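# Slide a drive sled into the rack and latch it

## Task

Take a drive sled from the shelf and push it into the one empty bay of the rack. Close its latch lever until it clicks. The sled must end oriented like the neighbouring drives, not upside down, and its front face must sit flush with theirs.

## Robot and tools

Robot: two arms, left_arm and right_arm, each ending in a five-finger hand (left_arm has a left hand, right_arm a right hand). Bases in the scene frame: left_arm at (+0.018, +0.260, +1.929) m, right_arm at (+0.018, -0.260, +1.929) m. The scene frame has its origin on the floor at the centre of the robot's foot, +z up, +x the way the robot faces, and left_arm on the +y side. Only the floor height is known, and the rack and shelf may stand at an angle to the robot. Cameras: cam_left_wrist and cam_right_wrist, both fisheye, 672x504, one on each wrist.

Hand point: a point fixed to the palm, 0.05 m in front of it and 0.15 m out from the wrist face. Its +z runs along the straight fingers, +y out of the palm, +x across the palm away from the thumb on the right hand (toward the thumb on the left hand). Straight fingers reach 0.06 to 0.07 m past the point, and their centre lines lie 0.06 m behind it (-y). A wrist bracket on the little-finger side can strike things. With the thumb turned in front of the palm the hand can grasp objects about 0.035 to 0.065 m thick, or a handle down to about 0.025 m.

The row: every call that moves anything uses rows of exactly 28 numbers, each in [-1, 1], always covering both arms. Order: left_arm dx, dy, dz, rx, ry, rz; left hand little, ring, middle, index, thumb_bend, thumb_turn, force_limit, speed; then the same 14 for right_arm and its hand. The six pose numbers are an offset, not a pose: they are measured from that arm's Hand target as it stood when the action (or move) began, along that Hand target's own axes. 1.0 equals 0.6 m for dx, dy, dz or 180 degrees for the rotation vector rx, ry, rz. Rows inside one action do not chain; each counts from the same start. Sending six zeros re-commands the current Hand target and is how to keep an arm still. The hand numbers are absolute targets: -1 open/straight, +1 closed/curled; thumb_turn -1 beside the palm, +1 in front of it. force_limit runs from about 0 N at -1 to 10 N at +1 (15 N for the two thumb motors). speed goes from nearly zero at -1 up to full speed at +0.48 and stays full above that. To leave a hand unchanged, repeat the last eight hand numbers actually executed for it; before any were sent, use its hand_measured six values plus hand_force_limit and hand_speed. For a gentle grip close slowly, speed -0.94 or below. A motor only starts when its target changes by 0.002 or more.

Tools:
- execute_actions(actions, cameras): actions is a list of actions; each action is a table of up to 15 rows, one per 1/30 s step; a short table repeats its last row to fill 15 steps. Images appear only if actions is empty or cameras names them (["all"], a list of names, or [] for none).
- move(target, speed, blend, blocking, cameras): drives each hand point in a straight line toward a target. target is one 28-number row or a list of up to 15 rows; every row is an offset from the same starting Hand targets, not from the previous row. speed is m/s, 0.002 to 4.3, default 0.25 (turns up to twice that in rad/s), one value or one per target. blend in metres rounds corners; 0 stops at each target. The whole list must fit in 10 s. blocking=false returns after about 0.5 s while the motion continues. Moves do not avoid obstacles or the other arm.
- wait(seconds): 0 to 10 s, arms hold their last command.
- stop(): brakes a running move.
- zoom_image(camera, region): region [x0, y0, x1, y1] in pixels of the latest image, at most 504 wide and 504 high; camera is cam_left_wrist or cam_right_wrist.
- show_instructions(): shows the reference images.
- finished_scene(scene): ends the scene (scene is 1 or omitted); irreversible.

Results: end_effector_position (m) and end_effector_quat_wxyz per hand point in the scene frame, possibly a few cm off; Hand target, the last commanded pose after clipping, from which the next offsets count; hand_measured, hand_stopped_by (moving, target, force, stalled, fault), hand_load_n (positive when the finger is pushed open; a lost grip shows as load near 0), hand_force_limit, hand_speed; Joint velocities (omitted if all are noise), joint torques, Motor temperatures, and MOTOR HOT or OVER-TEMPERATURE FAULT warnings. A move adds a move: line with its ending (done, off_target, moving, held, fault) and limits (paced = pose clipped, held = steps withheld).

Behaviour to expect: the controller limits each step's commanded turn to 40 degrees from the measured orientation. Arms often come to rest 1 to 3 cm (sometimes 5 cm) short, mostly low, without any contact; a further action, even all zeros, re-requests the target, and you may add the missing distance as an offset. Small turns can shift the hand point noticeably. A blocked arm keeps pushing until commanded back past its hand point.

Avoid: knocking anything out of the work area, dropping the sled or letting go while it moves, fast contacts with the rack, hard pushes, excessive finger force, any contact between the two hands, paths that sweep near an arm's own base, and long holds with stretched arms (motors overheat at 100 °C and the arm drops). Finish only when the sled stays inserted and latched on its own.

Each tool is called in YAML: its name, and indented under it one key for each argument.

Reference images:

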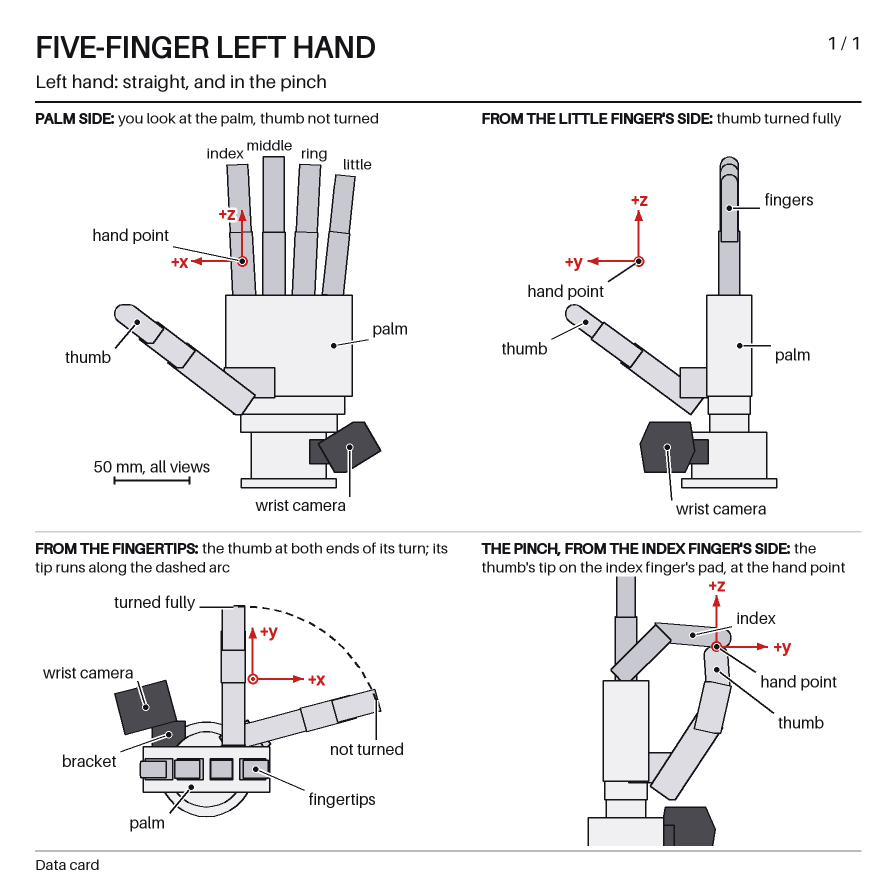

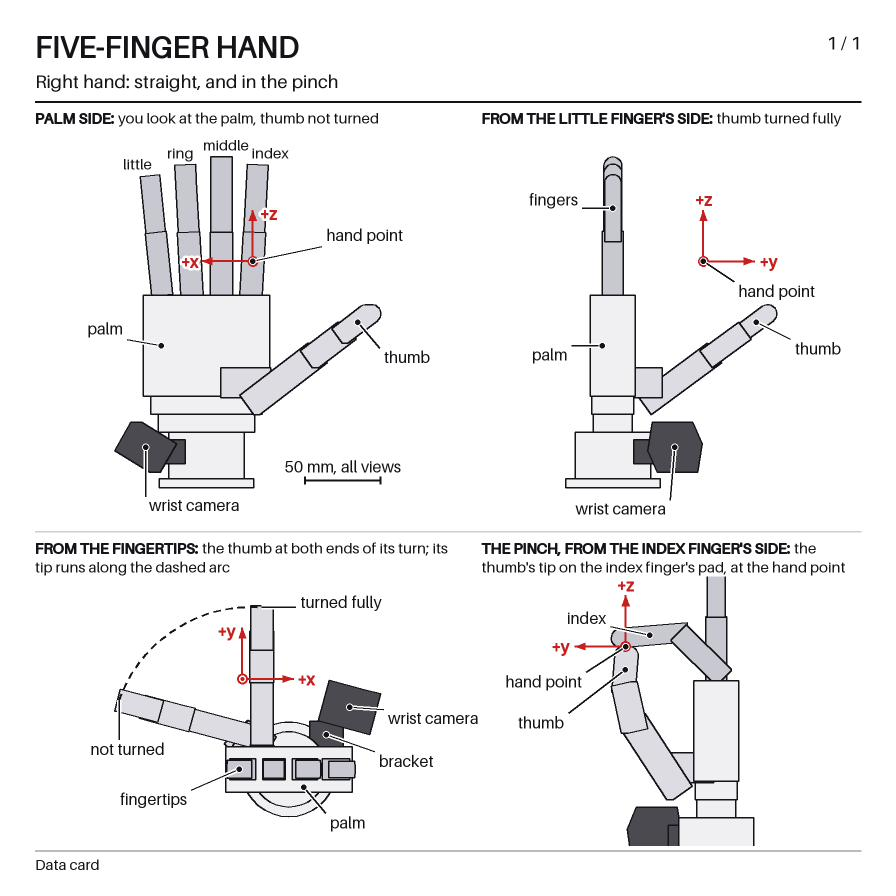

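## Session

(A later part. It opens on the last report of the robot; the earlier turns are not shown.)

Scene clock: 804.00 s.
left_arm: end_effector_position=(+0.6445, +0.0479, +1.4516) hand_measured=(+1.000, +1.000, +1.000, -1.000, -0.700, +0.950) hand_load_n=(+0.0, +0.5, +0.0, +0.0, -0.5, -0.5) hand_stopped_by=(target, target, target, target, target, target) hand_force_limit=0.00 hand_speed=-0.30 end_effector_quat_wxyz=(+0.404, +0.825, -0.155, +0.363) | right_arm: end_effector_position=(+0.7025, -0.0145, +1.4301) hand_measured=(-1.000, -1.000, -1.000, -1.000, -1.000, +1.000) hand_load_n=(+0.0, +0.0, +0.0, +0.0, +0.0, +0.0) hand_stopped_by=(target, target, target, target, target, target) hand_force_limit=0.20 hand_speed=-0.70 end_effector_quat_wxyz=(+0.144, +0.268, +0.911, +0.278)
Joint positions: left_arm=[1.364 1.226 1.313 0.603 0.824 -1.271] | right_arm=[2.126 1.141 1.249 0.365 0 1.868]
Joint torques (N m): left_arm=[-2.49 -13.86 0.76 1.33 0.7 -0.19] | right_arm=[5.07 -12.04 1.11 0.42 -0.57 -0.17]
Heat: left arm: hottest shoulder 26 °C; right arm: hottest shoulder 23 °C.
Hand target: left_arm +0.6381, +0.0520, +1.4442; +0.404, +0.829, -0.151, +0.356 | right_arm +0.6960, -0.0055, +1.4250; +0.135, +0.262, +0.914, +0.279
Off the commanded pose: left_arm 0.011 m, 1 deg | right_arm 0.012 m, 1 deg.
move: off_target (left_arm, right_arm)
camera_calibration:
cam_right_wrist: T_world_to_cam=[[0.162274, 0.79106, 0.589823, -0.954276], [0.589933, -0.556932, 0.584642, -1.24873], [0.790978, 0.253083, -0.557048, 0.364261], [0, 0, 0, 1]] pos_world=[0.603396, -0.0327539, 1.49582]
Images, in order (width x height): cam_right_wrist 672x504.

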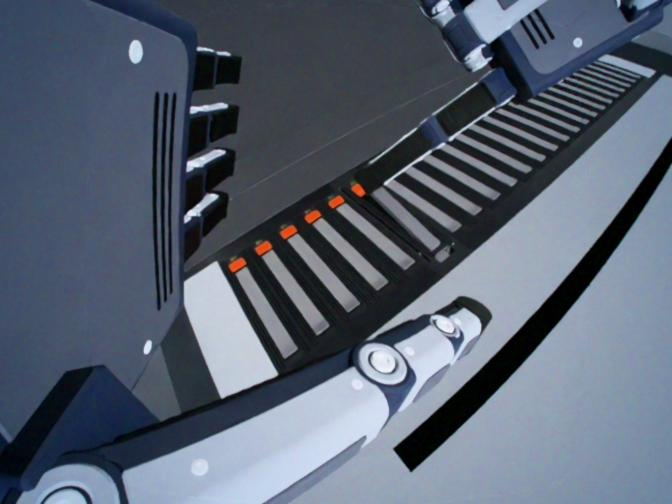

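execute_actions:
  actions: []
  cameras: ["cam_left_wrist","cam_right_wrist"]

Scene clock: 807.83 s.
left_arm: end_effector_position=(+0.6445, +0.0479, +1.4516) hand_measured=(+1.000, +1.000, +1.000, -1.000, -0.700, +0.950) hand_load_n=(+0.0, +0.0, +0.0, +0.0, +0.0, +0.0) hand_stopped_by=(target, target, target, target, target, target) hand_force_limit=0.00 hand_speed=-0.30 end_effector_quat_wxyz=(+0.405, +0.825, -0.155, +0.363) | right_arm: end_effector_position=(+0.7025, -0.0145, +1.4301) hand_measured=(-1.000, -1.000, -1.000, -1.000, -1.000, +1.000) hand_load_n=(+0.0, +0.0, +0.0, +0.0, +0.0, +0.0) hand_stopped_by=(target, target, target, target, target, target) hand_force_limit=0.20 hand_speed=-0.70 end_effector_quat_wxyz=(+0.144, +0.268, +0.911, +0.278)
Joint positions: left_arm=[1.364 1.226 1.313 0.603 0.824 -1.272] | right_arm=[2.126 1.141 1.249 0.365 0 1.868]
Joint velocities: within noise
Joint torques (N m): left_arm=[-2.08 -13.92 0.91 1.5 0.67 -0.23] | right_arm=[5.25 -11.99 1.18 0.42 -0.57 -0.16]
Motor temperatures (°C): left_arm=[19 26 20 15 18 16] | right_arm=[19 23 18 19 18 17]
Heat: left arm: hottest shoulder 26 °C; right arm: hottest shoulder 23 °C.
Hand target: left_arm +0.6380, +0.0520, +1.4442; +0.404, +0.829, -0.151, +0.356 | right_arm +0.6960, -0.0055, +1.4250; +0.135, +0.262, +0.914, +0.279
Off the commanded pose: left_arm 0.011 m, 1 deg | right_arm 0.012 m, 1 deg.
camera_calibration:
cam_left_wrist: T_world_to_cam=[[0.716687, 0.619134, -0.320986, -0.0241114], [0.21566, 0.240949, 0.946274, -1.51831], [0.663212, -0.747406, 0.0391629, -0.332563], [0, 0, 0, 1]] pos_world=[0.565278, 0.132203, 1.44202]
cam_right_wrist: T_world_to_cam=[[0.162274, 0.79106, 0.589823, -0.954276], [0.589933, -0.556932, 0.584642, -1.24873], [0.790978, 0.253083, -0.557048, 0.364261], [0, 0, 0, 1]] pos_world=[0.603396, -0.0327539, 1.49582]

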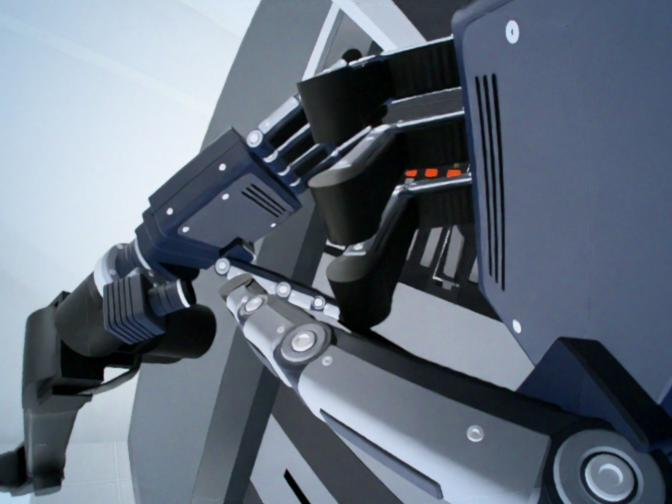

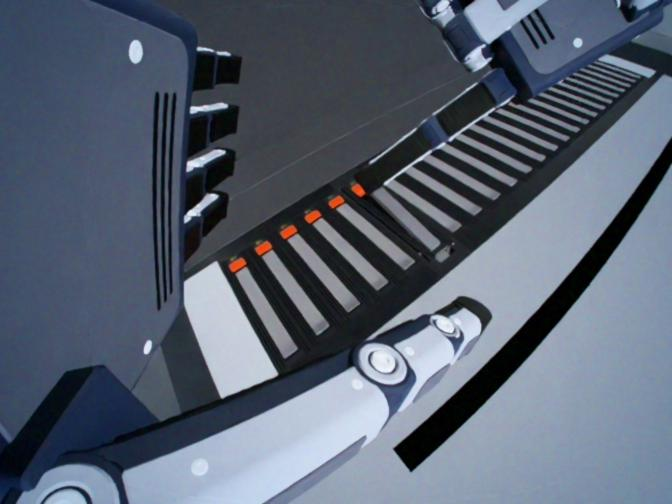

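zoom_image:
  camera: "cam_left_wrist"
  region: [400, 210, 490, 310]

Scaled by 5.040 from the camera's 672x504 image, which has a finer 960x720 frame.

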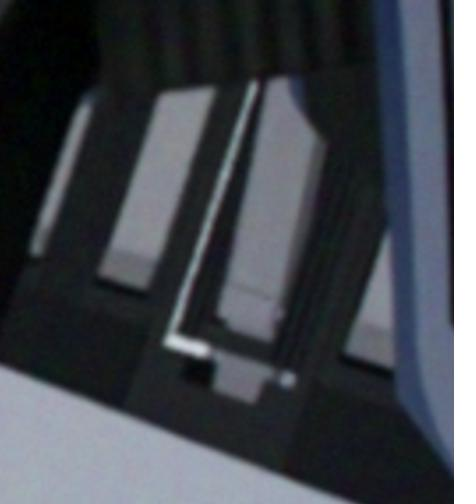

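move:
  target:
    - [-0.0112,0.0006,-0.0182,0,0,0,1,1,1,-1,-0.7,0.95,0,-0.3,0,0,0,0,0,0,-1,-1,-1,-1,-1,1,0.2,-0.7]
    - [0.0402,-0.0294,0.0128,0,0,0,1,1,1,-1,-0.7,0.95,0,-0.3,0,0,0,0,0,0,-1,-1,-1,-1,-1,1,0.2,-0.7]
  speed: 0.07
  cameras: ["cam_right_wrist"]

zoom_image:
  camera: "cam_right_wrist"
  region: [330, 140, 480, 280]

Scene clock: 815.30 s.
left_arm: end_effector_position=(+0.6601, +0.0590, +1.4469) hand_measured=(+1.000, +1.000, +1.000, -1.000, -0.700, +0.950) hand_load_n=(+0.0, -0.5, +0.0, -0.5, +0.0, -0.5) hand_stopped_by=(target, target, target, target, target, target) hand_force_limit=0.00 hand_speed=-0.30 end_effector_quat_wxyz=(+0.406, +0.830, -0.152, +0.352) | right_arm: end_effector_position=(+0.7025, -0.0145, +1.4301) hand_measured=(-1.000, -1.000, -1.000, -1.000, -1.000, +1.000) hand_load_n=(+0.0, +0.0, +0.0, +0.0, +0.0, +0.0) hand_stopped_by=(target, target, target, target, target, target) hand_force_limit=0.20 hand_speed=-0.70 end_effector_quat_wxyz=(+0.144, +0.268, +0.911, +0.278)
Joint positions: left_arm=[1.387 1.226 1.362 0.546 0.837 -1.292] | right_arm=[2.126 1.141 1.249 0.365 0 1.868]
Joint torques (N m): left_arm=[-3.9 -15.27 2.55 0.73 0.34 -0.07] | right_arm=[5.07 -12.1 1.14 0.35 -0.57 -0.17]
Heat: left arm: hottest shoulder 26 °C; right arm: hottest shoulder 22 °C.
Hand target: left_arm +0.6680, +0.0581, +1.4482; +0.404, +0.829, -0.151, +0.356 | right_arm +0.6960, -0.0055, +1.4250; +0.135, +0.262, +0.914, +0.279
Off the commanded pose: left_arm 0.008 m, 1 deg | right_arm 0.012 m, 1 deg.
move: off_target (right_arm)
camera_calibration:
cam_right_wrist: T_world_to_cam=[[0.162274, 0.79106, 0.589823, -0.954276], [0.589933, -0.556932, 0.584642, -1.24873], [0.790978, 0.253083, -0.557048, 0.364261], [0, 0, 0, 1]] pos_world=[0.603396, -0.0327539, 1.49582]
Images, in order (width x height): cam_right_wrist 672x504.

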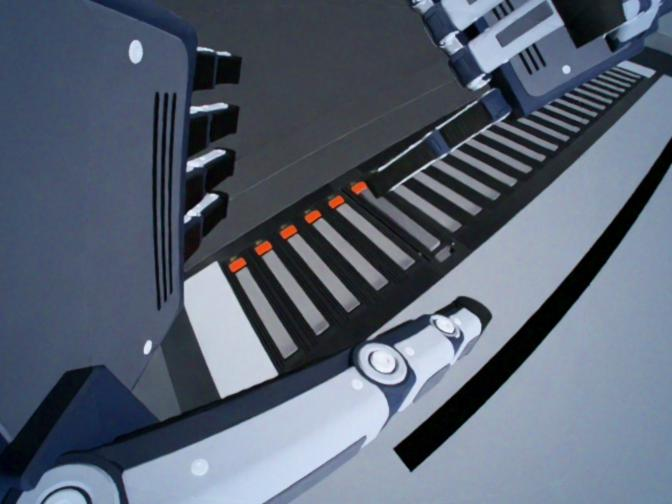

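Scaled by 3.360 from the camera's 672x504 image, which has a finer 960x720 frame.

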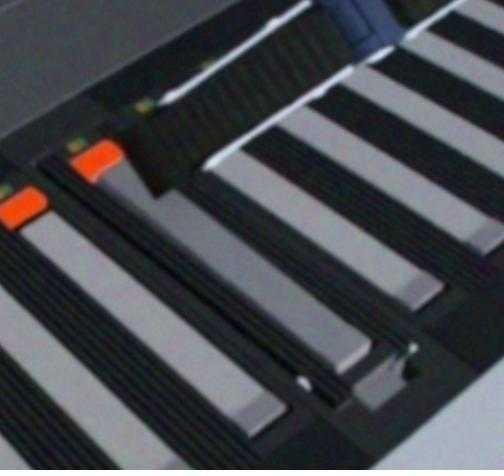

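move:
  target: [0.0235,-0.0069,0.0067,0,0,0,1,1,1,-1,-0.7,0.95,0,-0.3,0,0,0,0,0,0,-1,-1,-1,-1,-1,1,0.2,-0.7]
  speed: 0.05
  cameras: ["cam_right_wrist"]

zoom_image:
  camera: "cam_right_wrist"
  region: [330, 140, 480, 280]

Scene clock: 820.23 s.
left_arm: end_effector_position=(+0.6629, +0.0590, +1.4441) hand_measured=(+1.000, +1.000, +1.000, -1.000, -0.700, +0.950) hand_load_n=(+0.0, +0.0, +0.0, -1.5, +0.0, +0.0) hand_stopped_by=(target, target, target, target, target, target) hand_force_limit=0.00 hand_speed=-0.30 end_effector_quat_wxyz=(+0.409, +0.834, -0.147, +0.339) | right_arm: end_effector_position=(+0.7025, -0.0145, +1.4301) hand_measured=(-1.000, -1.000, -1.000, -1.000, -1.000, +1.000) hand_load_n=(+0.5, +0.0, +0.0, +0.0, +0.0, +0.0) hand_stopped_by=(target, target, target, target, target, target) hand_force_limit=0.20 hand_speed=-0.70 end_effector_quat_wxyz=(+0.144, +0.268, +0.911, +0.278)
Joint positions: left_arm=[1.387 1.226 1.378 0.501 0.834 -1.292] | right_arm=[2.126 1.141 1.249 0.365 0 1.868]
Joint torques (N m): left_arm=[-4.07 -16.44 2.97 0.96 0.26 0.05] | right_arm=[5.13 -11.87 1.13 0.43 -0.57 -0.16]
Heat: left arm: hottest shoulder 27 °C; right arm: hottest shoulder 22 °C.
Hand target: left_arm +0.6820, +0.0581, +1.4542; +0.404, +0.829, -0.151, +0.356 | right_arm +0.6960, -0.0055, +1.4250; +0.135, +0.262, +0.914, +0.279
Off the commanded pose: left_arm 0.022 m, 2 deg | right_arm 0.012 m, 1 deg.
move: off_target (left_arm, right_arm)
camera_calibration:
cam_right_wrist: T_world_to_cam=[[0.162274, 0.79106, 0.589823, -0.954276], [0.589933, -0.556932, 0.584642, -1.24873], [0.790978, 0.253083, -0.557048, 0.364261], [0, 0, 0, 1]] pos_world=[0.603396, -0.0327539, 1.49582]
Images, in order (width x height): cam_right_wrist 672x504.

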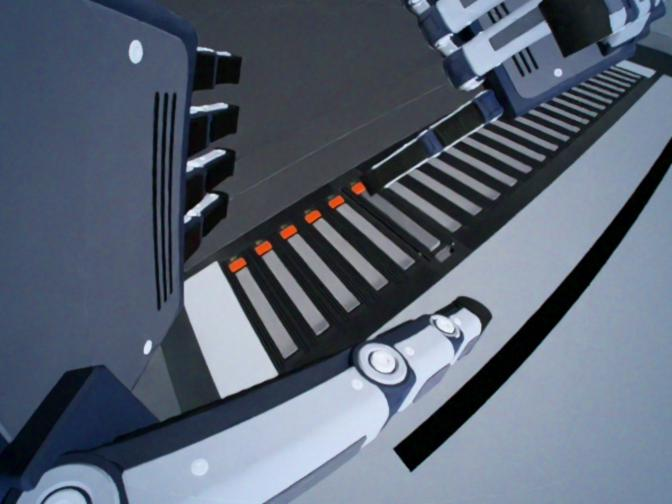

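Scaled by 3.360 from the camera's 672x504 image, which has a finer 960x720 frame.

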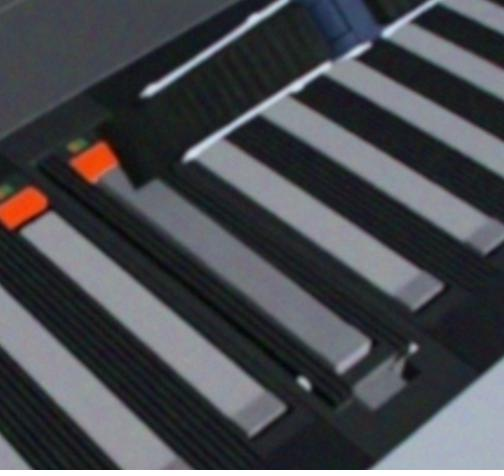

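zoom_image:
  camera: "cam_right_wrist"
  region: [400, 210, 480, 280]

zoom_image:
  camera: "cam_right_wrist"
  region: [230, 150, 480, 370]

Scaled by 6.300 from the camera's 672x504 image, which has a finer 960x720 frame.

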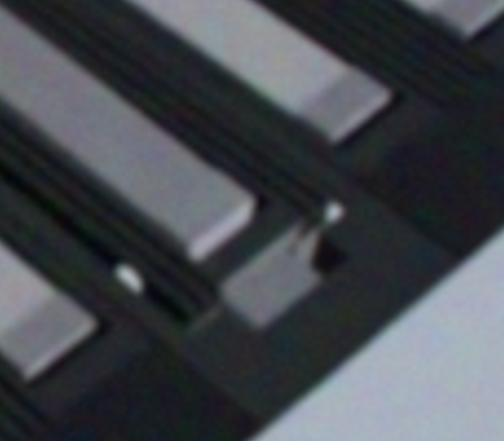

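Scaled by 2.016 from the camera's 672x504 image, which has a finer 960x720 frame.

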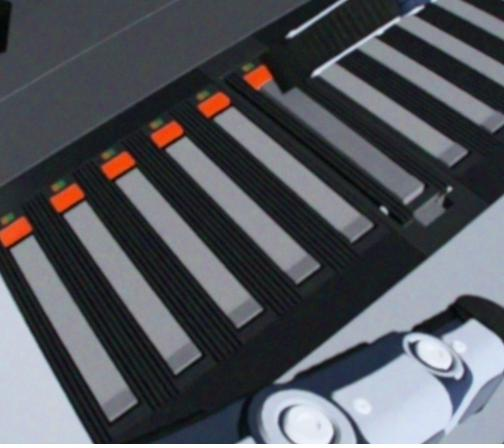

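move:
  target: [-0.0526,0.0404,-0.0351,0,0,0,1,1,1,-1,-0.7,0.95,0,-0.3,0,0,0,0,0,0,-1,-1,-1,-1,-1,1,0.2,-0.7]
  speed: 0.12
  cameras: ["cam_right_wrist"]

zoom_image:
  camera: "cam_right_wrist"
  region: [400, 210, 480, 280]

zoom_image:
  camera: "cam_right_wrist"
  region: [330, 160, 470, 280]

Scene clock: 825.23 s.
left_arm: end_effector_position=(+0.6302, +0.0552, +1.4460) hand_measured=(+1.000, +1.000, +1.000, -1.000, -0.700, +0.950) hand_load_n=(+0.0, +0.0, +0.0, +0.0, +0.0, -0.5) hand_stopped_by=(target, target, target, target, target, target) hand_force_limit=0.00 hand_speed=-0.30 end_effector_quat_wxyz=(+0.406, +0.832, -0.150, +0.347) | right_arm: end_effector_position=(+0.7025, -0.0145, +1.4301) hand_measured=(-1.000, -1.000, -1.000, -1.000, -1.000, +1.000) hand_load_n=(+0.0, +0.0, +0.0, +0.0, +0.0, +0.0) hand_stopped_by=(target, target, target, target, target, target) hand_force_limit=0.20 hand_speed=-0.70 end_effector_quat_wxyz=(+0.144, +0.268, +0.911, +0.278)
Joint positions: left_arm=[1.387 1.226 1.285 0.611 0.833 -1.292] | right_arm=[2.126 1.141 1.249 0.365 0 1.868]
Joint torques (N m): left_arm=[-3.43 -16.09 0.28 1.39 0.63 -0.11] | right_arm=[5.13 -11.99 1.16 0.38 -0.57 -0.17]
Heat: left arm: hottest shoulder 27 °C; right arm: hottest shoulder 22 °C.
Hand target: left_arm +0.6371, +0.0581, +1.4542; +0.404, +0.829, -0.151, +0.356 | right_arm +0.6960, -0.0055, +1.4250; +0.135, +0.262, +0.914, +0.279
Off the commanded pose: left_arm 0.011 m, 1 deg | right_arm 0.012 m, 1 deg.
move: off_target (left_arm, right_arm)
camera_calibration:
cam_right_wrist: T_world_to_cam=[[0.162274, 0.79106, 0.589823, -0.954276], [0.589933, -0.556932, 0.584642, -1.24873], [0.790978, 0.253083, -0.557048, 0.364261], [0, 0, 0, 1]] pos_world=[0.603396, -0.0327539, 1.49582]
Images, in order (width x height): cam_right_wrist 672x504.

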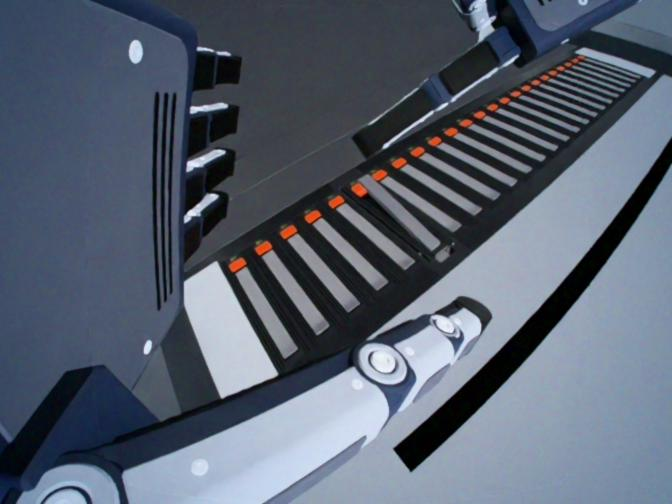

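Scaled by 6.300 from the camera's 672x504 image, which has a finer 960x720 frame.

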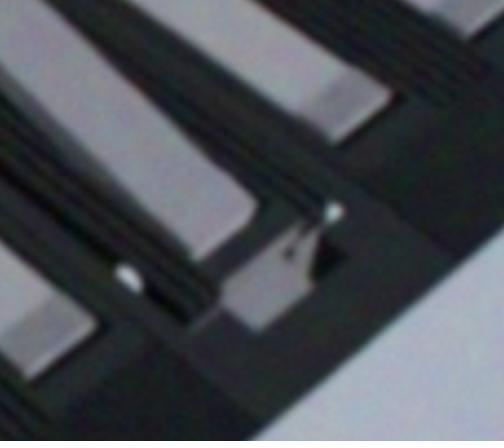

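Scaled by 3.600 from the camera's 672x504 image, which has a finer 960x720 frame.

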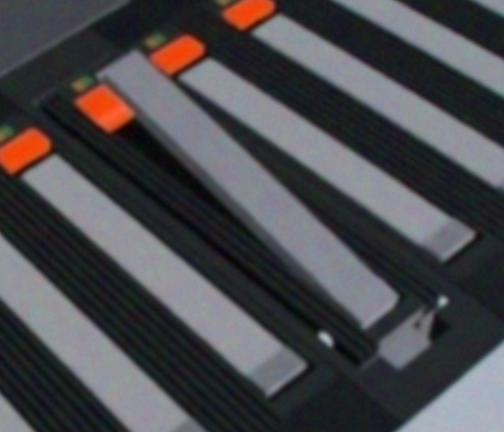

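wait:
  seconds: 0
  cameras: ["cam_left_wrist"]

Scene clock: 828.13 s.
left_arm: end_effector_position=(+0.6302, +0.0552, +1.4460) hand_measured=(+1.000, +1.000, +1.000, -1.000, -0.700, +0.950) hand_load_n=(+0.0, +0.0, +0.0, +0.0, +0.0, +0.0) hand_stopped_by=(target, target, target, target, target, target) hand_force_limit=0.00 hand_speed=-0.30 end_effector_quat_wxyz=(+0.406, +0.832, -0.150, +0.347) | right_arm: end_effector_position=(+0.7025, -0.0145, +1.4301) hand_measured=(-1.000, -1.000, -1.000, -1.000, -1.000, +1.000) hand_load_n=(+0.5, +0.0, +0.0, +0.0, +0.0, +0.0) hand_stopped_by=(target, target, target, target, target, target) hand_force_limit=0.20 hand_speed=-0.70 end_effector_quat_wxyz=(+0.144, +0.268, +0.911, +0.278)
Joint positions: left_arm=[1.387 1.226 1.285 0.611 0.833 -1.292] | right_arm=[2.126 1.141 1.249 0.365 0 1.868]
Joint torques (N m): left_arm=[-3.08 -15.85 0.61 1.4 0.69 -0.16] | right_arm=[5.3 -11.87 1.16 0.39 -0.58 -0.17]
Heat: left arm: hottest shoulder 27 °C; right arm: hottest shoulder 22 °C.
Hand target: left_arm +0.6371, +0.0581, +1.4542; +0.404, +0.829, -0.151, +0.356 | right_arm +0.6960, -0.0055, +1.4250; +0.135, +0.262, +0.914, +0.279
Off the commanded pose: left_arm 0.011 m, 1 deg | right_arm 0.012 m, 1 deg.
camera_calibration:
cam_left_wrist: T_world_to_cam=[[0.70647, 0.618535, -0.343969, 0.0195967], [0.249934, 0.236657, 0.938896, -1.52239], [0.662143, -0.749272, 0.0125981, -0.278215], [0, 0, 0, 1]] pos_world=[0.550869, 0.139703, 1.43961]
Images, in order (width x height): cam_left_wrist 672x504.

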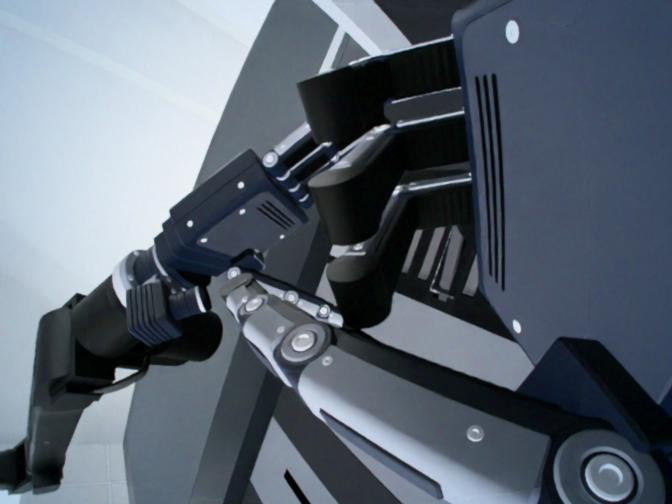

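zoom_image:
  camera: "cam_left_wrist"
  region: [400, 210, 500, 310]

Scaled by 5.040 from the camera's 672x504 image, which has a finer 960x720 frame.

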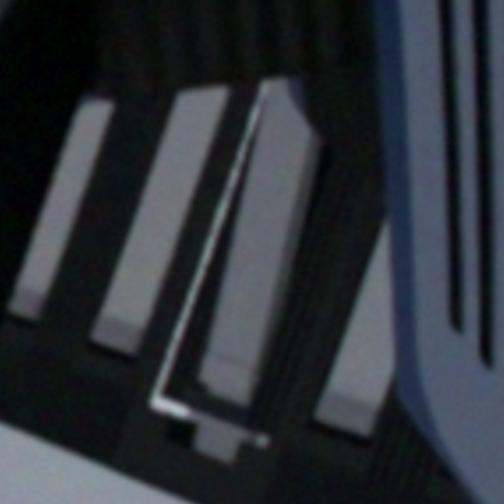

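move:
  target:
    - [-0.0433,0.0202,-0.1256,0,0,0,1,1,1,-1,-0.7,0.95,0,-0.3,0,0,0,0,0,0,-1,-1,-1,-1,-1,1,0.2,-0.7]
    - [-0.0433,0.0202,-0.1256,0,0,0,1,1,1,-1,-0.7,0.95,0,-0.3,0.0323,0.0412,0.0256,0,0,0,-1,-1,-1,-1,-1,1,0.2,-0.7]
  speed: 0.12
  cameras: ["cam_right_wrist","cam_left_wrist"]

Scene clock: 837.93 s.
left_arm: end_effector_position=(+0.5722, +0.1021, +1.4680) hand_measured=(+1.000, +1.000, +1.000, -1.000, -0.700, +0.950) hand_load_n=(+0.0, +0.0, +0.0, +0.0, +0.0, -0.5) hand_stopped_by=(target, target, target, target, target, target) hand_force_limit=0.00 hand_speed=-0.30 end_effector_quat_wxyz=(+0.408, +0.829, -0.151, +0.351) | right_arm: end_effector_position=(+0.6966, +0.0248, +1.4264) hand_measured=(-1.000, -1.000, -1.000, -1.000, -1.000, +1.000) hand_load_n=(+0.0, +0.0, +0.0, +0.0, +0.0, +0.0) hand_stopped_by=(target, target, target, target, target, target) hand_force_limit=0.20 hand_speed=-0.70 end_effector_quat_wxyz=(+0.132, +0.266, +0.913, +0.278)
Joint positions: left_arm=[1.519 1.192 1.095 0.887 0.937 -1.436] | right_arm=[2.202 1.196 1.28 0.365 0.066 1.837]
Joint torques (N m): left_arm=[-0.56 -14.33 -0.64 1.5 0.62 -0.15] | right_arm=[6.18 -11.34 0.81 1.16 -0.58 -0.17]
Heat: left arm: hottest shoulder 27 °C; right arm: hottest shoulder 22 °C.
Hand target: left_arm +0.5768, +0.1080, +1.4742; +0.405, +0.829, -0.151, +0.355 | right_arm +0.6960, +0.0295, +1.4251; +0.135, +0.262, +0.914, +0.279
Off the commanded pose: left_arm 0.010 m, 1 deg | right_arm 0.005 m, 1 deg.
move: done
camera_calibration:
cam_left_wrist: T_world_to_cam=[[0.709351, 0.617118, -0.340568, 0.0326557], [0.240965, 0.241746, 0.939944, -1.53655], [0.662387, -0.748815, 0.0227792, -0.220083], [0, 0, 0, 1]] pos_world=[0.492872, 0.186502, 1.46041]
cam_right_wrist: T_world_to_cam=[[0.164788, 0.789379, 0.591376, -0.986083], [0.608564, -0.553214, 0.568862, -1.2119], [0.776205, 0.266148, -0.571551, 0.387617], [0, 0, 0, 1]] pos_world=[0.599143, 0.0047903, 1.49409]

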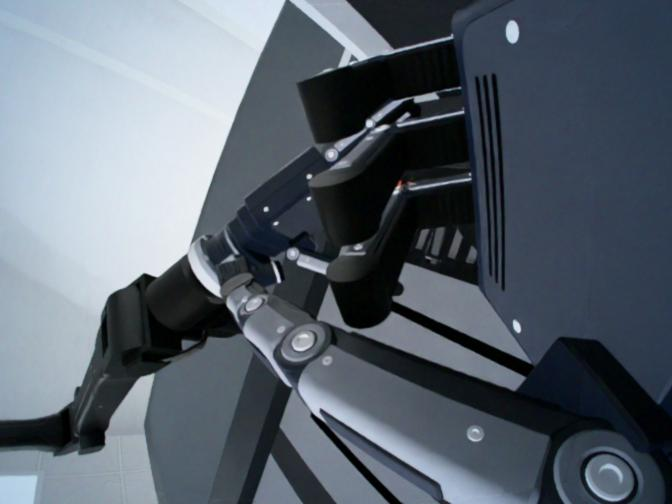

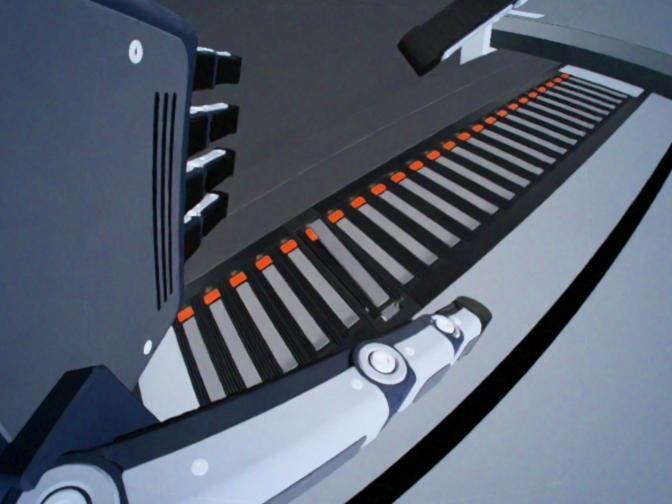

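zoom_image:
  camera: "cam_right_wrist"
  region: [350, 260, 430, 330]

zoom_image:
  camera: "cam_right_wrist"
  region: [290, 200, 430, 330]

Scaled by 6.300 from the camera's 672x504 image, which has a finer 960x720 frame.

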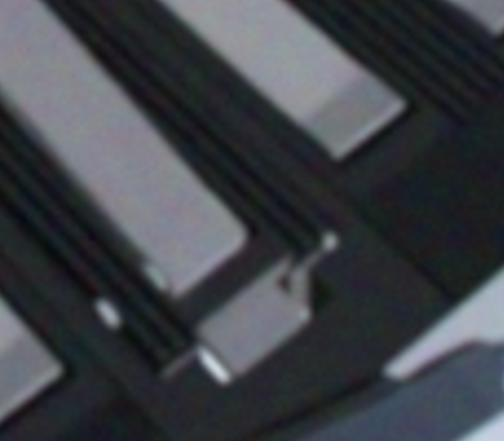

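Scaled by 3.600 from the camera's 672x504 image, which has a finer 960x720 frame.

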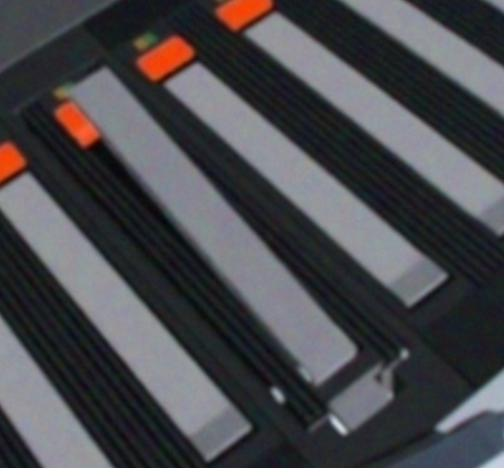

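move:
  target:
    - [0,0,0,0,0,0,1,1,1,-1,-0.7,0.95,0,-0.3,-0.0323,-0.0412,-0.0256,0,0,0,-1,-1,-1,-1,-1,1,0.2,-0.7]
    - [0.0574,-0.0250,0.1280,0,0,0,1,1,1,-1,-0.7,0.95,0,-0.3,-0.0323,-0.0412,-0.0256,0,0,0,-1,-1,-1,-1,-1,1,0.2,-0.7]
  speed: 0.12
  cameras: ["cam_right_wrist"]

zoom_image:
  camera: "cam_right_wrist"
  region: [330, 140, 480, 280]

Scene clock: 859.37 s.
left_arm: end_effector_position=(+0.6466, +0.0641, +1.4607) hand_measured=(+1.000, +1.000, +1.000, -1.000, -0.700, +0.950) hand_load_n=(+0.0, +0.0, +0.0, +0.0, +0.0, +0.0) hand_stopped_by=(target, target, target, target, target, target) hand_force_limit=0.00 hand_speed=-0.30 end_effector_quat_wxyz=(+0.404, +0.830, -0.147, +0.355) | right_arm: end_effector_position=(+0.7010, -0.0017, +1.4282) hand_measured=(-1.000, -1.000, -1.000, -1.000, -1.000, +1.000) hand_load_n=(+0.0, +0.0, +0.0, +0.0, +0.0, +0.0) hand_stopped_by=(target, target, target, target, target, target) hand_force_limit=0.20 hand_speed=-0.70 end_effector_quat_wxyz=(+0.143, +0.260, +0.912, +0.282)
Joint positions: left_arm=[1.396 1.192 1.286 0.609 0.838 -1.317] | right_arm=[2.144 1.161 1.263 0.365 0.004 1.847]
Joint torques (N m): left_arm=[-3.84 -14.21 1.61 0.66 0.42 0.16] | right_arm=[3.9 -13.63 -0.05 0.38 -0.74 0.03]
Heat: left arm: hottest shoulder 26 °C; right arm: hottest shoulder 22 °C.
Hand target: left_arm +0.6450, +0.0591, +1.4580; +0.404, +0.829, -0.151, +0.356 | right_arm +0.6963, -0.0056, +1.4252; +0.135, +0.262, +0.914, +0.279
Off the commanded pose: left_arm 0.006 m, 0 deg | right_arm 0.007 m, 1 deg.
move: done
camera_calibration:
cam_right_wrist: T_world_to_cam=[[0.146303, 0.790191, 0.595141, -0.959455], [0.596637, -0.55036, 0.584062, -1.24354], [0.789063, 0.269633, -0.551977, 0.355249], [0, 0, 0, 1]] pos_world=[0.601997, -0.0220257, 1.4934]
Images, in order (width x height): cam_right_wrist 672x504.

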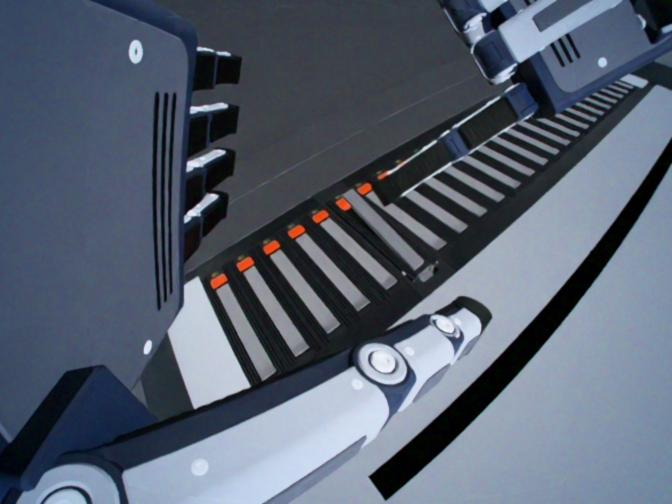

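Scaled by 3.360 from the camera's 672x504 image, which has a finer 960x720 frame.

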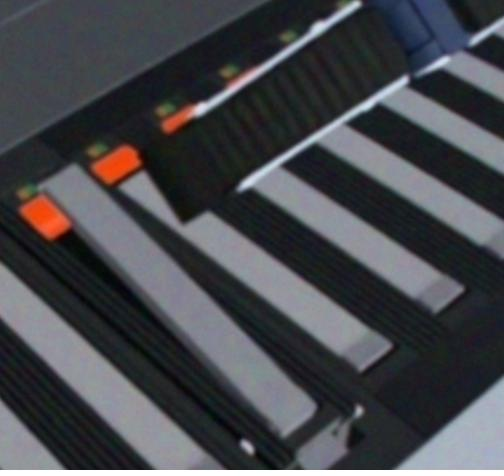

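move:
  target:
    - [-0.0122,-0.0031,0.0148,0,0,0,1,1,1,-1,-0.7,0.95,0,-0.3,0,0,0,0,0,0,-1,-1,-1,-1,-1,1,0.2,-0.7]
    - [0.0254,-0.0211,0.0268,0,0,0,1,1,1,-1,-0.7,0.95,0,-0.3,0,0,0,0,0,0,-1,-1,-1,-1,-1,1,0.2,-0.7]
  speed: 0.06
  cameras: ["cam_right_wrist"]

zoom_image:
  camera: "cam_right_wrist"
  region: [330, 140, 480, 280]

Scene clock: 863.50 s.
left_arm: end_effector_position=(+0.6629, +0.0630, +1.4581) hand_measured=(+1.000, +1.000, +1.000, -1.000, -0.700, +0.950) hand_load_n=(+0.0, +0.0, +0.0, -2.0, +0.0, +0.0) hand_stopped_by=(target, target, target, target, target, target) hand_force_limit=0.00 hand_speed=-0.30 end_effector_quat_wxyz=(+0.403, +0.833, -0.149, +0.349) | right_arm: end_effector_position=(+0.7010, -0.0017, +1.4282) hand_measured=(-1.000, -1.000, -1.000, -1.000, -1.000, +1.000) hand_load_n=(+0.0, +0.0, +0.0, +0.0, +0.0, +0.0) hand_stopped_by=(target, target, target, target, target, target) hand_force_limit=0.20 hand_speed=-0.70 end_effector_quat_wxyz=(+0.143, +0.260, +0.912, +0.282)
Joint positions: left_arm=[1.389 1.192 1.336 0.534 0.828 -1.297] | right_arm=[2.144 1.161 1.263 0.365 0.004 1.847]
Joint torques (N m): left_arm=[-4.48 -13.68 3.6 0.7 0.29 0.1] | right_arm=[3.9 -13.45 -0.06 0.32 -0.74 0.03]
Heat: left arm: hottest shoulder 26 °C; right arm: hottest shoulder 22 °C.
Hand target: left_arm +0.6702, +0.0550, +1.4550; +0.404, +0.829, -0.150, +0.356 | right_arm +0.6963, -0.0056, +1.4252; +0.135, +0.262, +0.914, +0.279
Off the commanded pose: left_arm 0.011 m, 1 deg | right_arm 0.007 m, 1 deg.
move: off_target (left_arm)
camera_calibration:
cam_right_wrist: T_world_to_cam=[[0.146303, 0.790191, 0.595141, -0.959455], [0.596637, -0.55036, 0.584062, -1.24354], [0.789063, 0.269633, -0.551977, 0.355249], [0, 0, 0, 1]] pos_world=[0.601997, -0.0220257, 1.4934]
Images, in order (width x height): cam_right_wrist 672x504.

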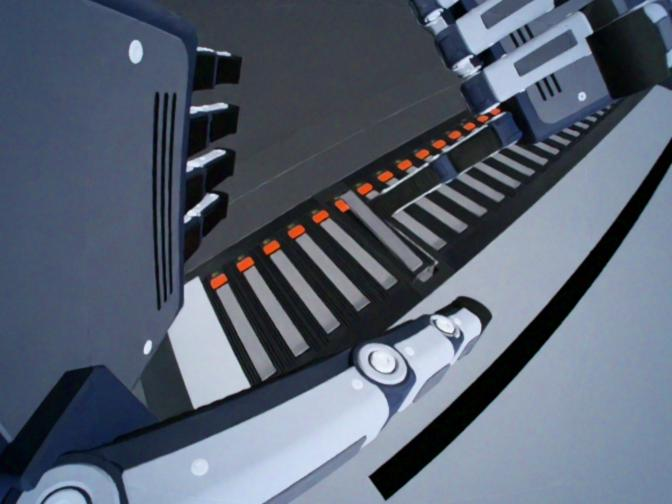

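Scaled by 3.360 from the camera's 672x504 image, which has a finer 960x720 frame.

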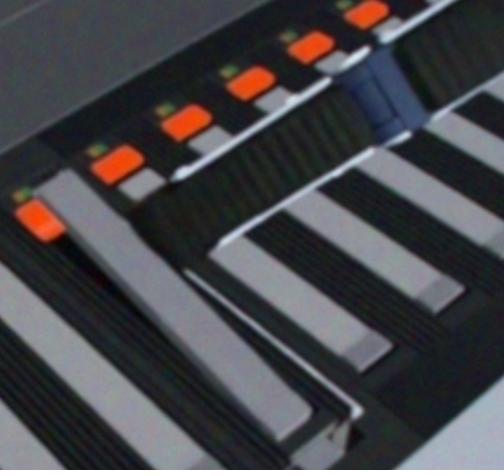

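move:
  target: [-0.0355,0.0138,-0.0021,0,0,0,1,1,1,-1,-0.7,0.95,0,-0.3,0,0,0,0,0,0,-1,-1,-1,-1,-1,1,0.2,-0.7]
  speed: 0.08
  cameras: ["cam_right_wrist"]

zoom_image:
  camera: "cam_right_wrist"
  region: [330, 140, 480, 280]

Scene clock: 866.93 s.
left_arm: end_effector_position=(+0.6613, +0.0626, +1.4570) hand_measured=(+1.000, +1.000, +1.000, -1.000, -0.700, +0.950) hand_load_n=(+0.0, +0.0, +0.0, -1.0, +0.0, +0.0) hand_stopped_by=(target, target, target, target, target, target) hand_force_limit=0.00 hand_speed=-0.30 end_effector_quat_wxyz=(+0.399, +0.830, -0.152, +0.358) | right_arm: end_effector_position=(+0.7010, -0.0017, +1.4282) hand_measured=(-1.000, -1.000, -1.000, -1.000, -1.000, +1.000) hand_load_n=(+0.0, +0.0, +0.0, +0.0, +0.0, +0.0) hand_stopped_by=(target, target, target, target, target, target) hand_force_limit=0.20 hand_speed=-0.70 end_effector_quat_wxyz=(+0.143, +0.260, +0.912, +0.282)
Joint positions: left_arm=[1.389 1.199 1.332 0.565 0.828 -1.295] | right_arm=[2.144 1.161 1.263 0.365 0.004 1.847]
Joint torques (N m): left_arm=[-4.48 -12.34 1.89 1.5 0.36 0.14] | right_arm=[3.96 -13.63 -0.09 0.4 -0.74 0.03]
Heat: left arm: hottest shoulder 26 °C; right arm: hottest shoulder 22 °C.
Hand target: left_arm +0.6501, +0.0500, +1.4450; +0.404, +0.829, -0.151, +0.356 | right_arm +0.6963, -0.0056, +1.4252; +0.135, +0.262, +0.914, +0.279
Off the commanded pose: left_arm 0.021 m, 1 deg | right_arm 0.007 m, 1 deg.
move: off_target (left_arm)
camera_calibration:
cam_right_wrist: T_world_to_cam=[[0.146303, 0.790191, 0.595141, -0.959455], [0.596637, -0.55036, 0.584062, -1.24354], [0.789063, 0.269633, -0.551977, 0.355249], [0, 0, 0, 1]] pos_world=[0.601997, -0.0220257, 1.4934]
Images, in order (width x height): cam_right_wrist 672x504.

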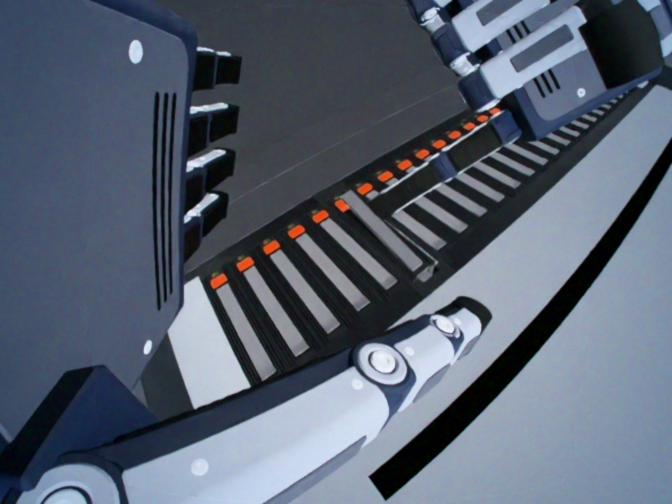

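Scaled by 3.360 from the camera's 672x504 image, which has a finer 960x720 frame.

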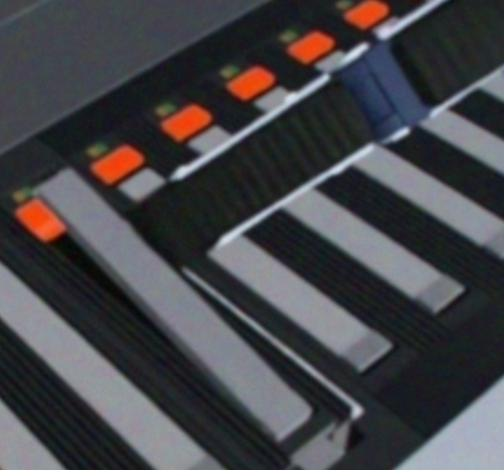

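move:
  target: [-0.0109,0.0056,-0.0307,0,0,0,1,1,1,-1,-0.7,0.95,0,-0.3,0,0,0,0,0,0,-1,-1,-1,-1,-1,1,0.2,-0.7]
  speed: 0.08
  cameras: ["cam_right_wrist"]

zoom_image:
  camera: "cam_right_wrist"
  region: [330, 140, 480, 280]

Scene clock: 868.87 s.
left_arm: end_effector_position=(+0.6456, +0.0602, +1.4611) hand_measured=(+1.000, +1.000, +1.000, -1.000, -0.700, +0.950) hand_load_n=(+0.0, +0.0, +0.0, +0.0, +0.0, -0.5) hand_stopped_by=(target, target, target, target, target, target) hand_force_limit=0.00 hand_speed=-0.30 end_effector_quat_wxyz=(+0.403, +0.824, -0.156, +0.366) | right_arm: end_effector_position=(+0.7010, -0.0017, +1.4282) hand_measured=(-1.000, -1.000, -1.000, -1.000, -1.000, +1.000) hand_load_n=(+0.0, +0.0, +0.0, +0.0, -0.5, +0.0) hand_stopped_by=(target, target, target, target, target, target) hand_force_limit=0.20 hand_speed=-0.70 end_effector_quat_wxyz=(+0.143, +0.260, +0.912, +0.282)
Joint positions: left_arm=[1.389 1.199 1.289 0.625 0.842 -1.295] | right_arm=[2.144 1.161 1.263 0.365 0.004 1.847]
Joint torques (N m): left_arm=[-2.26 -13.16 0.77 1.57 0.66 -0.18] | right_arm=[3.84 -13.57 -0.09 0.32 -0.73 0.03]
Heat: left arm: hottest shoulder 26 °C; right arm: hottest shoulder 21 °C.
Hand target: left_arm +0.6350, +0.0619, +1.4500; +0.404, +0.829, -0.151, +0.356 | right_arm +0.6963, -0.0056, +1.4252; +0.135, +0.262, +0.914, +0.279
Off the commanded pose: left_arm 0.015 m, 1 deg | right_arm 0.007 m, 1 deg.
move: off_target (left_arm)
camera_calibration:
cam_right_wrist: T_world_to_cam=[[0.146303, 0.790191, 0.595141, -0.959455], [0.596637, -0.55036, 0.584062, -1.24354], [0.789063, 0.269633, -0.551977, 0.355249], [0, 0, 0, 1]] pos_world=[0.601997, -0.0220257, 1.4934]
Images, in order (width x height): cam_right_wrist 672x504.

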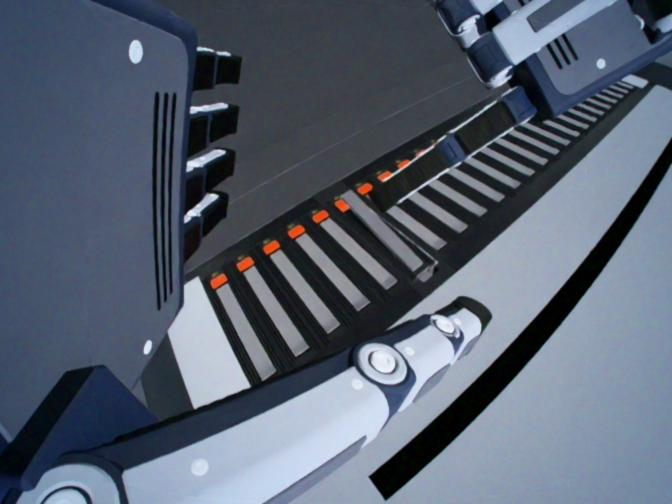

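Scaled by 3.360 from the camera's 672x504 image, which has a finer 960x720 frame.

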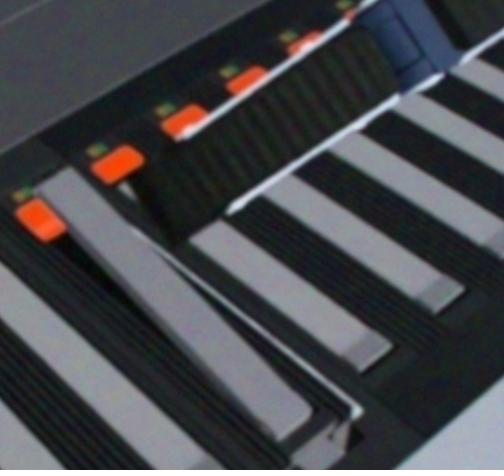

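move:
  target: [-0.0007,-0.0089,0.0265,0,0,0,1,1,1,-1,-0.7,0.95,0,-0.3,0,0,0,0,0,0,-1,-1,-1,-1,-1,1,0.2,-0.7]
  speed: 0.08
  cameras: ["cam_right_wrist"]

zoom_image:
  camera: "cam_right_wrist"
  region: [330, 140, 480, 280]

Scene clock: 871.93 s.
left_arm: end_effector_position=(+0.6534, +0.0605, +1.4538) hand_measured=(+1.000, +1.000, +1.000, -1.000, -0.700, +0.950) hand_load_n=(+0.0, +0.0, +0.0, -0.5, -0.5, +0.0) hand_stopped_by=(target, target, target, target, target, target) hand_force_limit=0.00 hand_speed=-0.30 end_effector_quat_wxyz=(+0.399, +0.826, -0.155, +0.365) | right_arm: end_effector_position=(+0.7010, -0.0017, +1.4282) hand_measured=(-1.000, -1.000, -1.000, -1.000, -1.000, +1.000) hand_load_n=(+0.0, +0.0, +0.0, +0.0, -0.5, +0.0) hand_stopped_by=(target, target, target, target, target, target) hand_force_limit=0.20 hand_speed=-0.70 end_effector_quat_wxyz=(+0.143, +0.260, +0.912, +0.282)
Joint positions: left_arm=[1.389 1.214 1.322 0.608 0.834 -1.295] | right_arm=[2.144 1.161 1.263 0.365 0.004 1.847]
Joint torques (N m): left_arm=[-3.49 -12.63 2.4 0.59 0.35 0] | right_arm=[3.9 -13.51 -0.06 0.36 -0.72 0.03]
Heat: left arm: hottest shoulder 25 °C; right arm: hottest shoulder 21 °C.
Hand target: left_arm +0.6452, +0.0529, +1.4401; +0.404, +0.829, -0.151, +0.356 | right_arm +0.6963, -0.0056, +1.4252; +0.135, +0.262, +0.914, +0.279
Off the commanded pose: left_arm 0.018 m, 1 deg | right_arm 0.007 m, 1 deg.
move: off_target (left_arm)
camera_calibration:
cam_right_wrist: T_world_to_cam=[[0.146303, 0.790191, 0.595141, -0.959455], [0.596637, -0.55036, 0.584062, -1.24354], [0.789063, 0.269633, -0.551977, 0.355249], [0, 0, 0, 1]] pos_world=[0.601997, -0.0220257, 1.4934]
Images, in order (width x height): cam_right_wrist 672x504.

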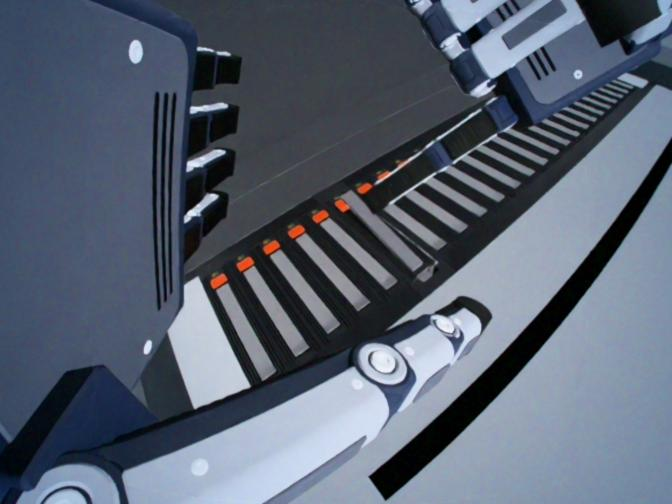

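Scaled by 3.360 from the camera's 672x504 image, which has a finer 960x720 frame.

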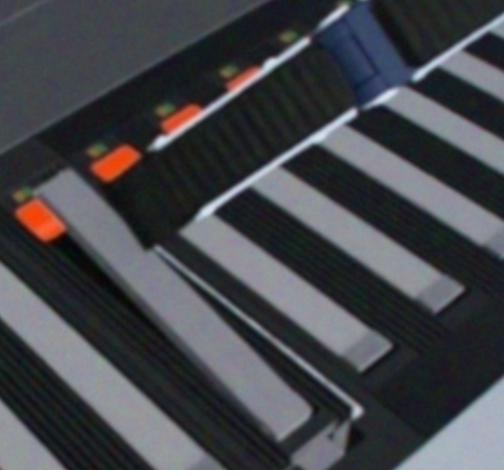

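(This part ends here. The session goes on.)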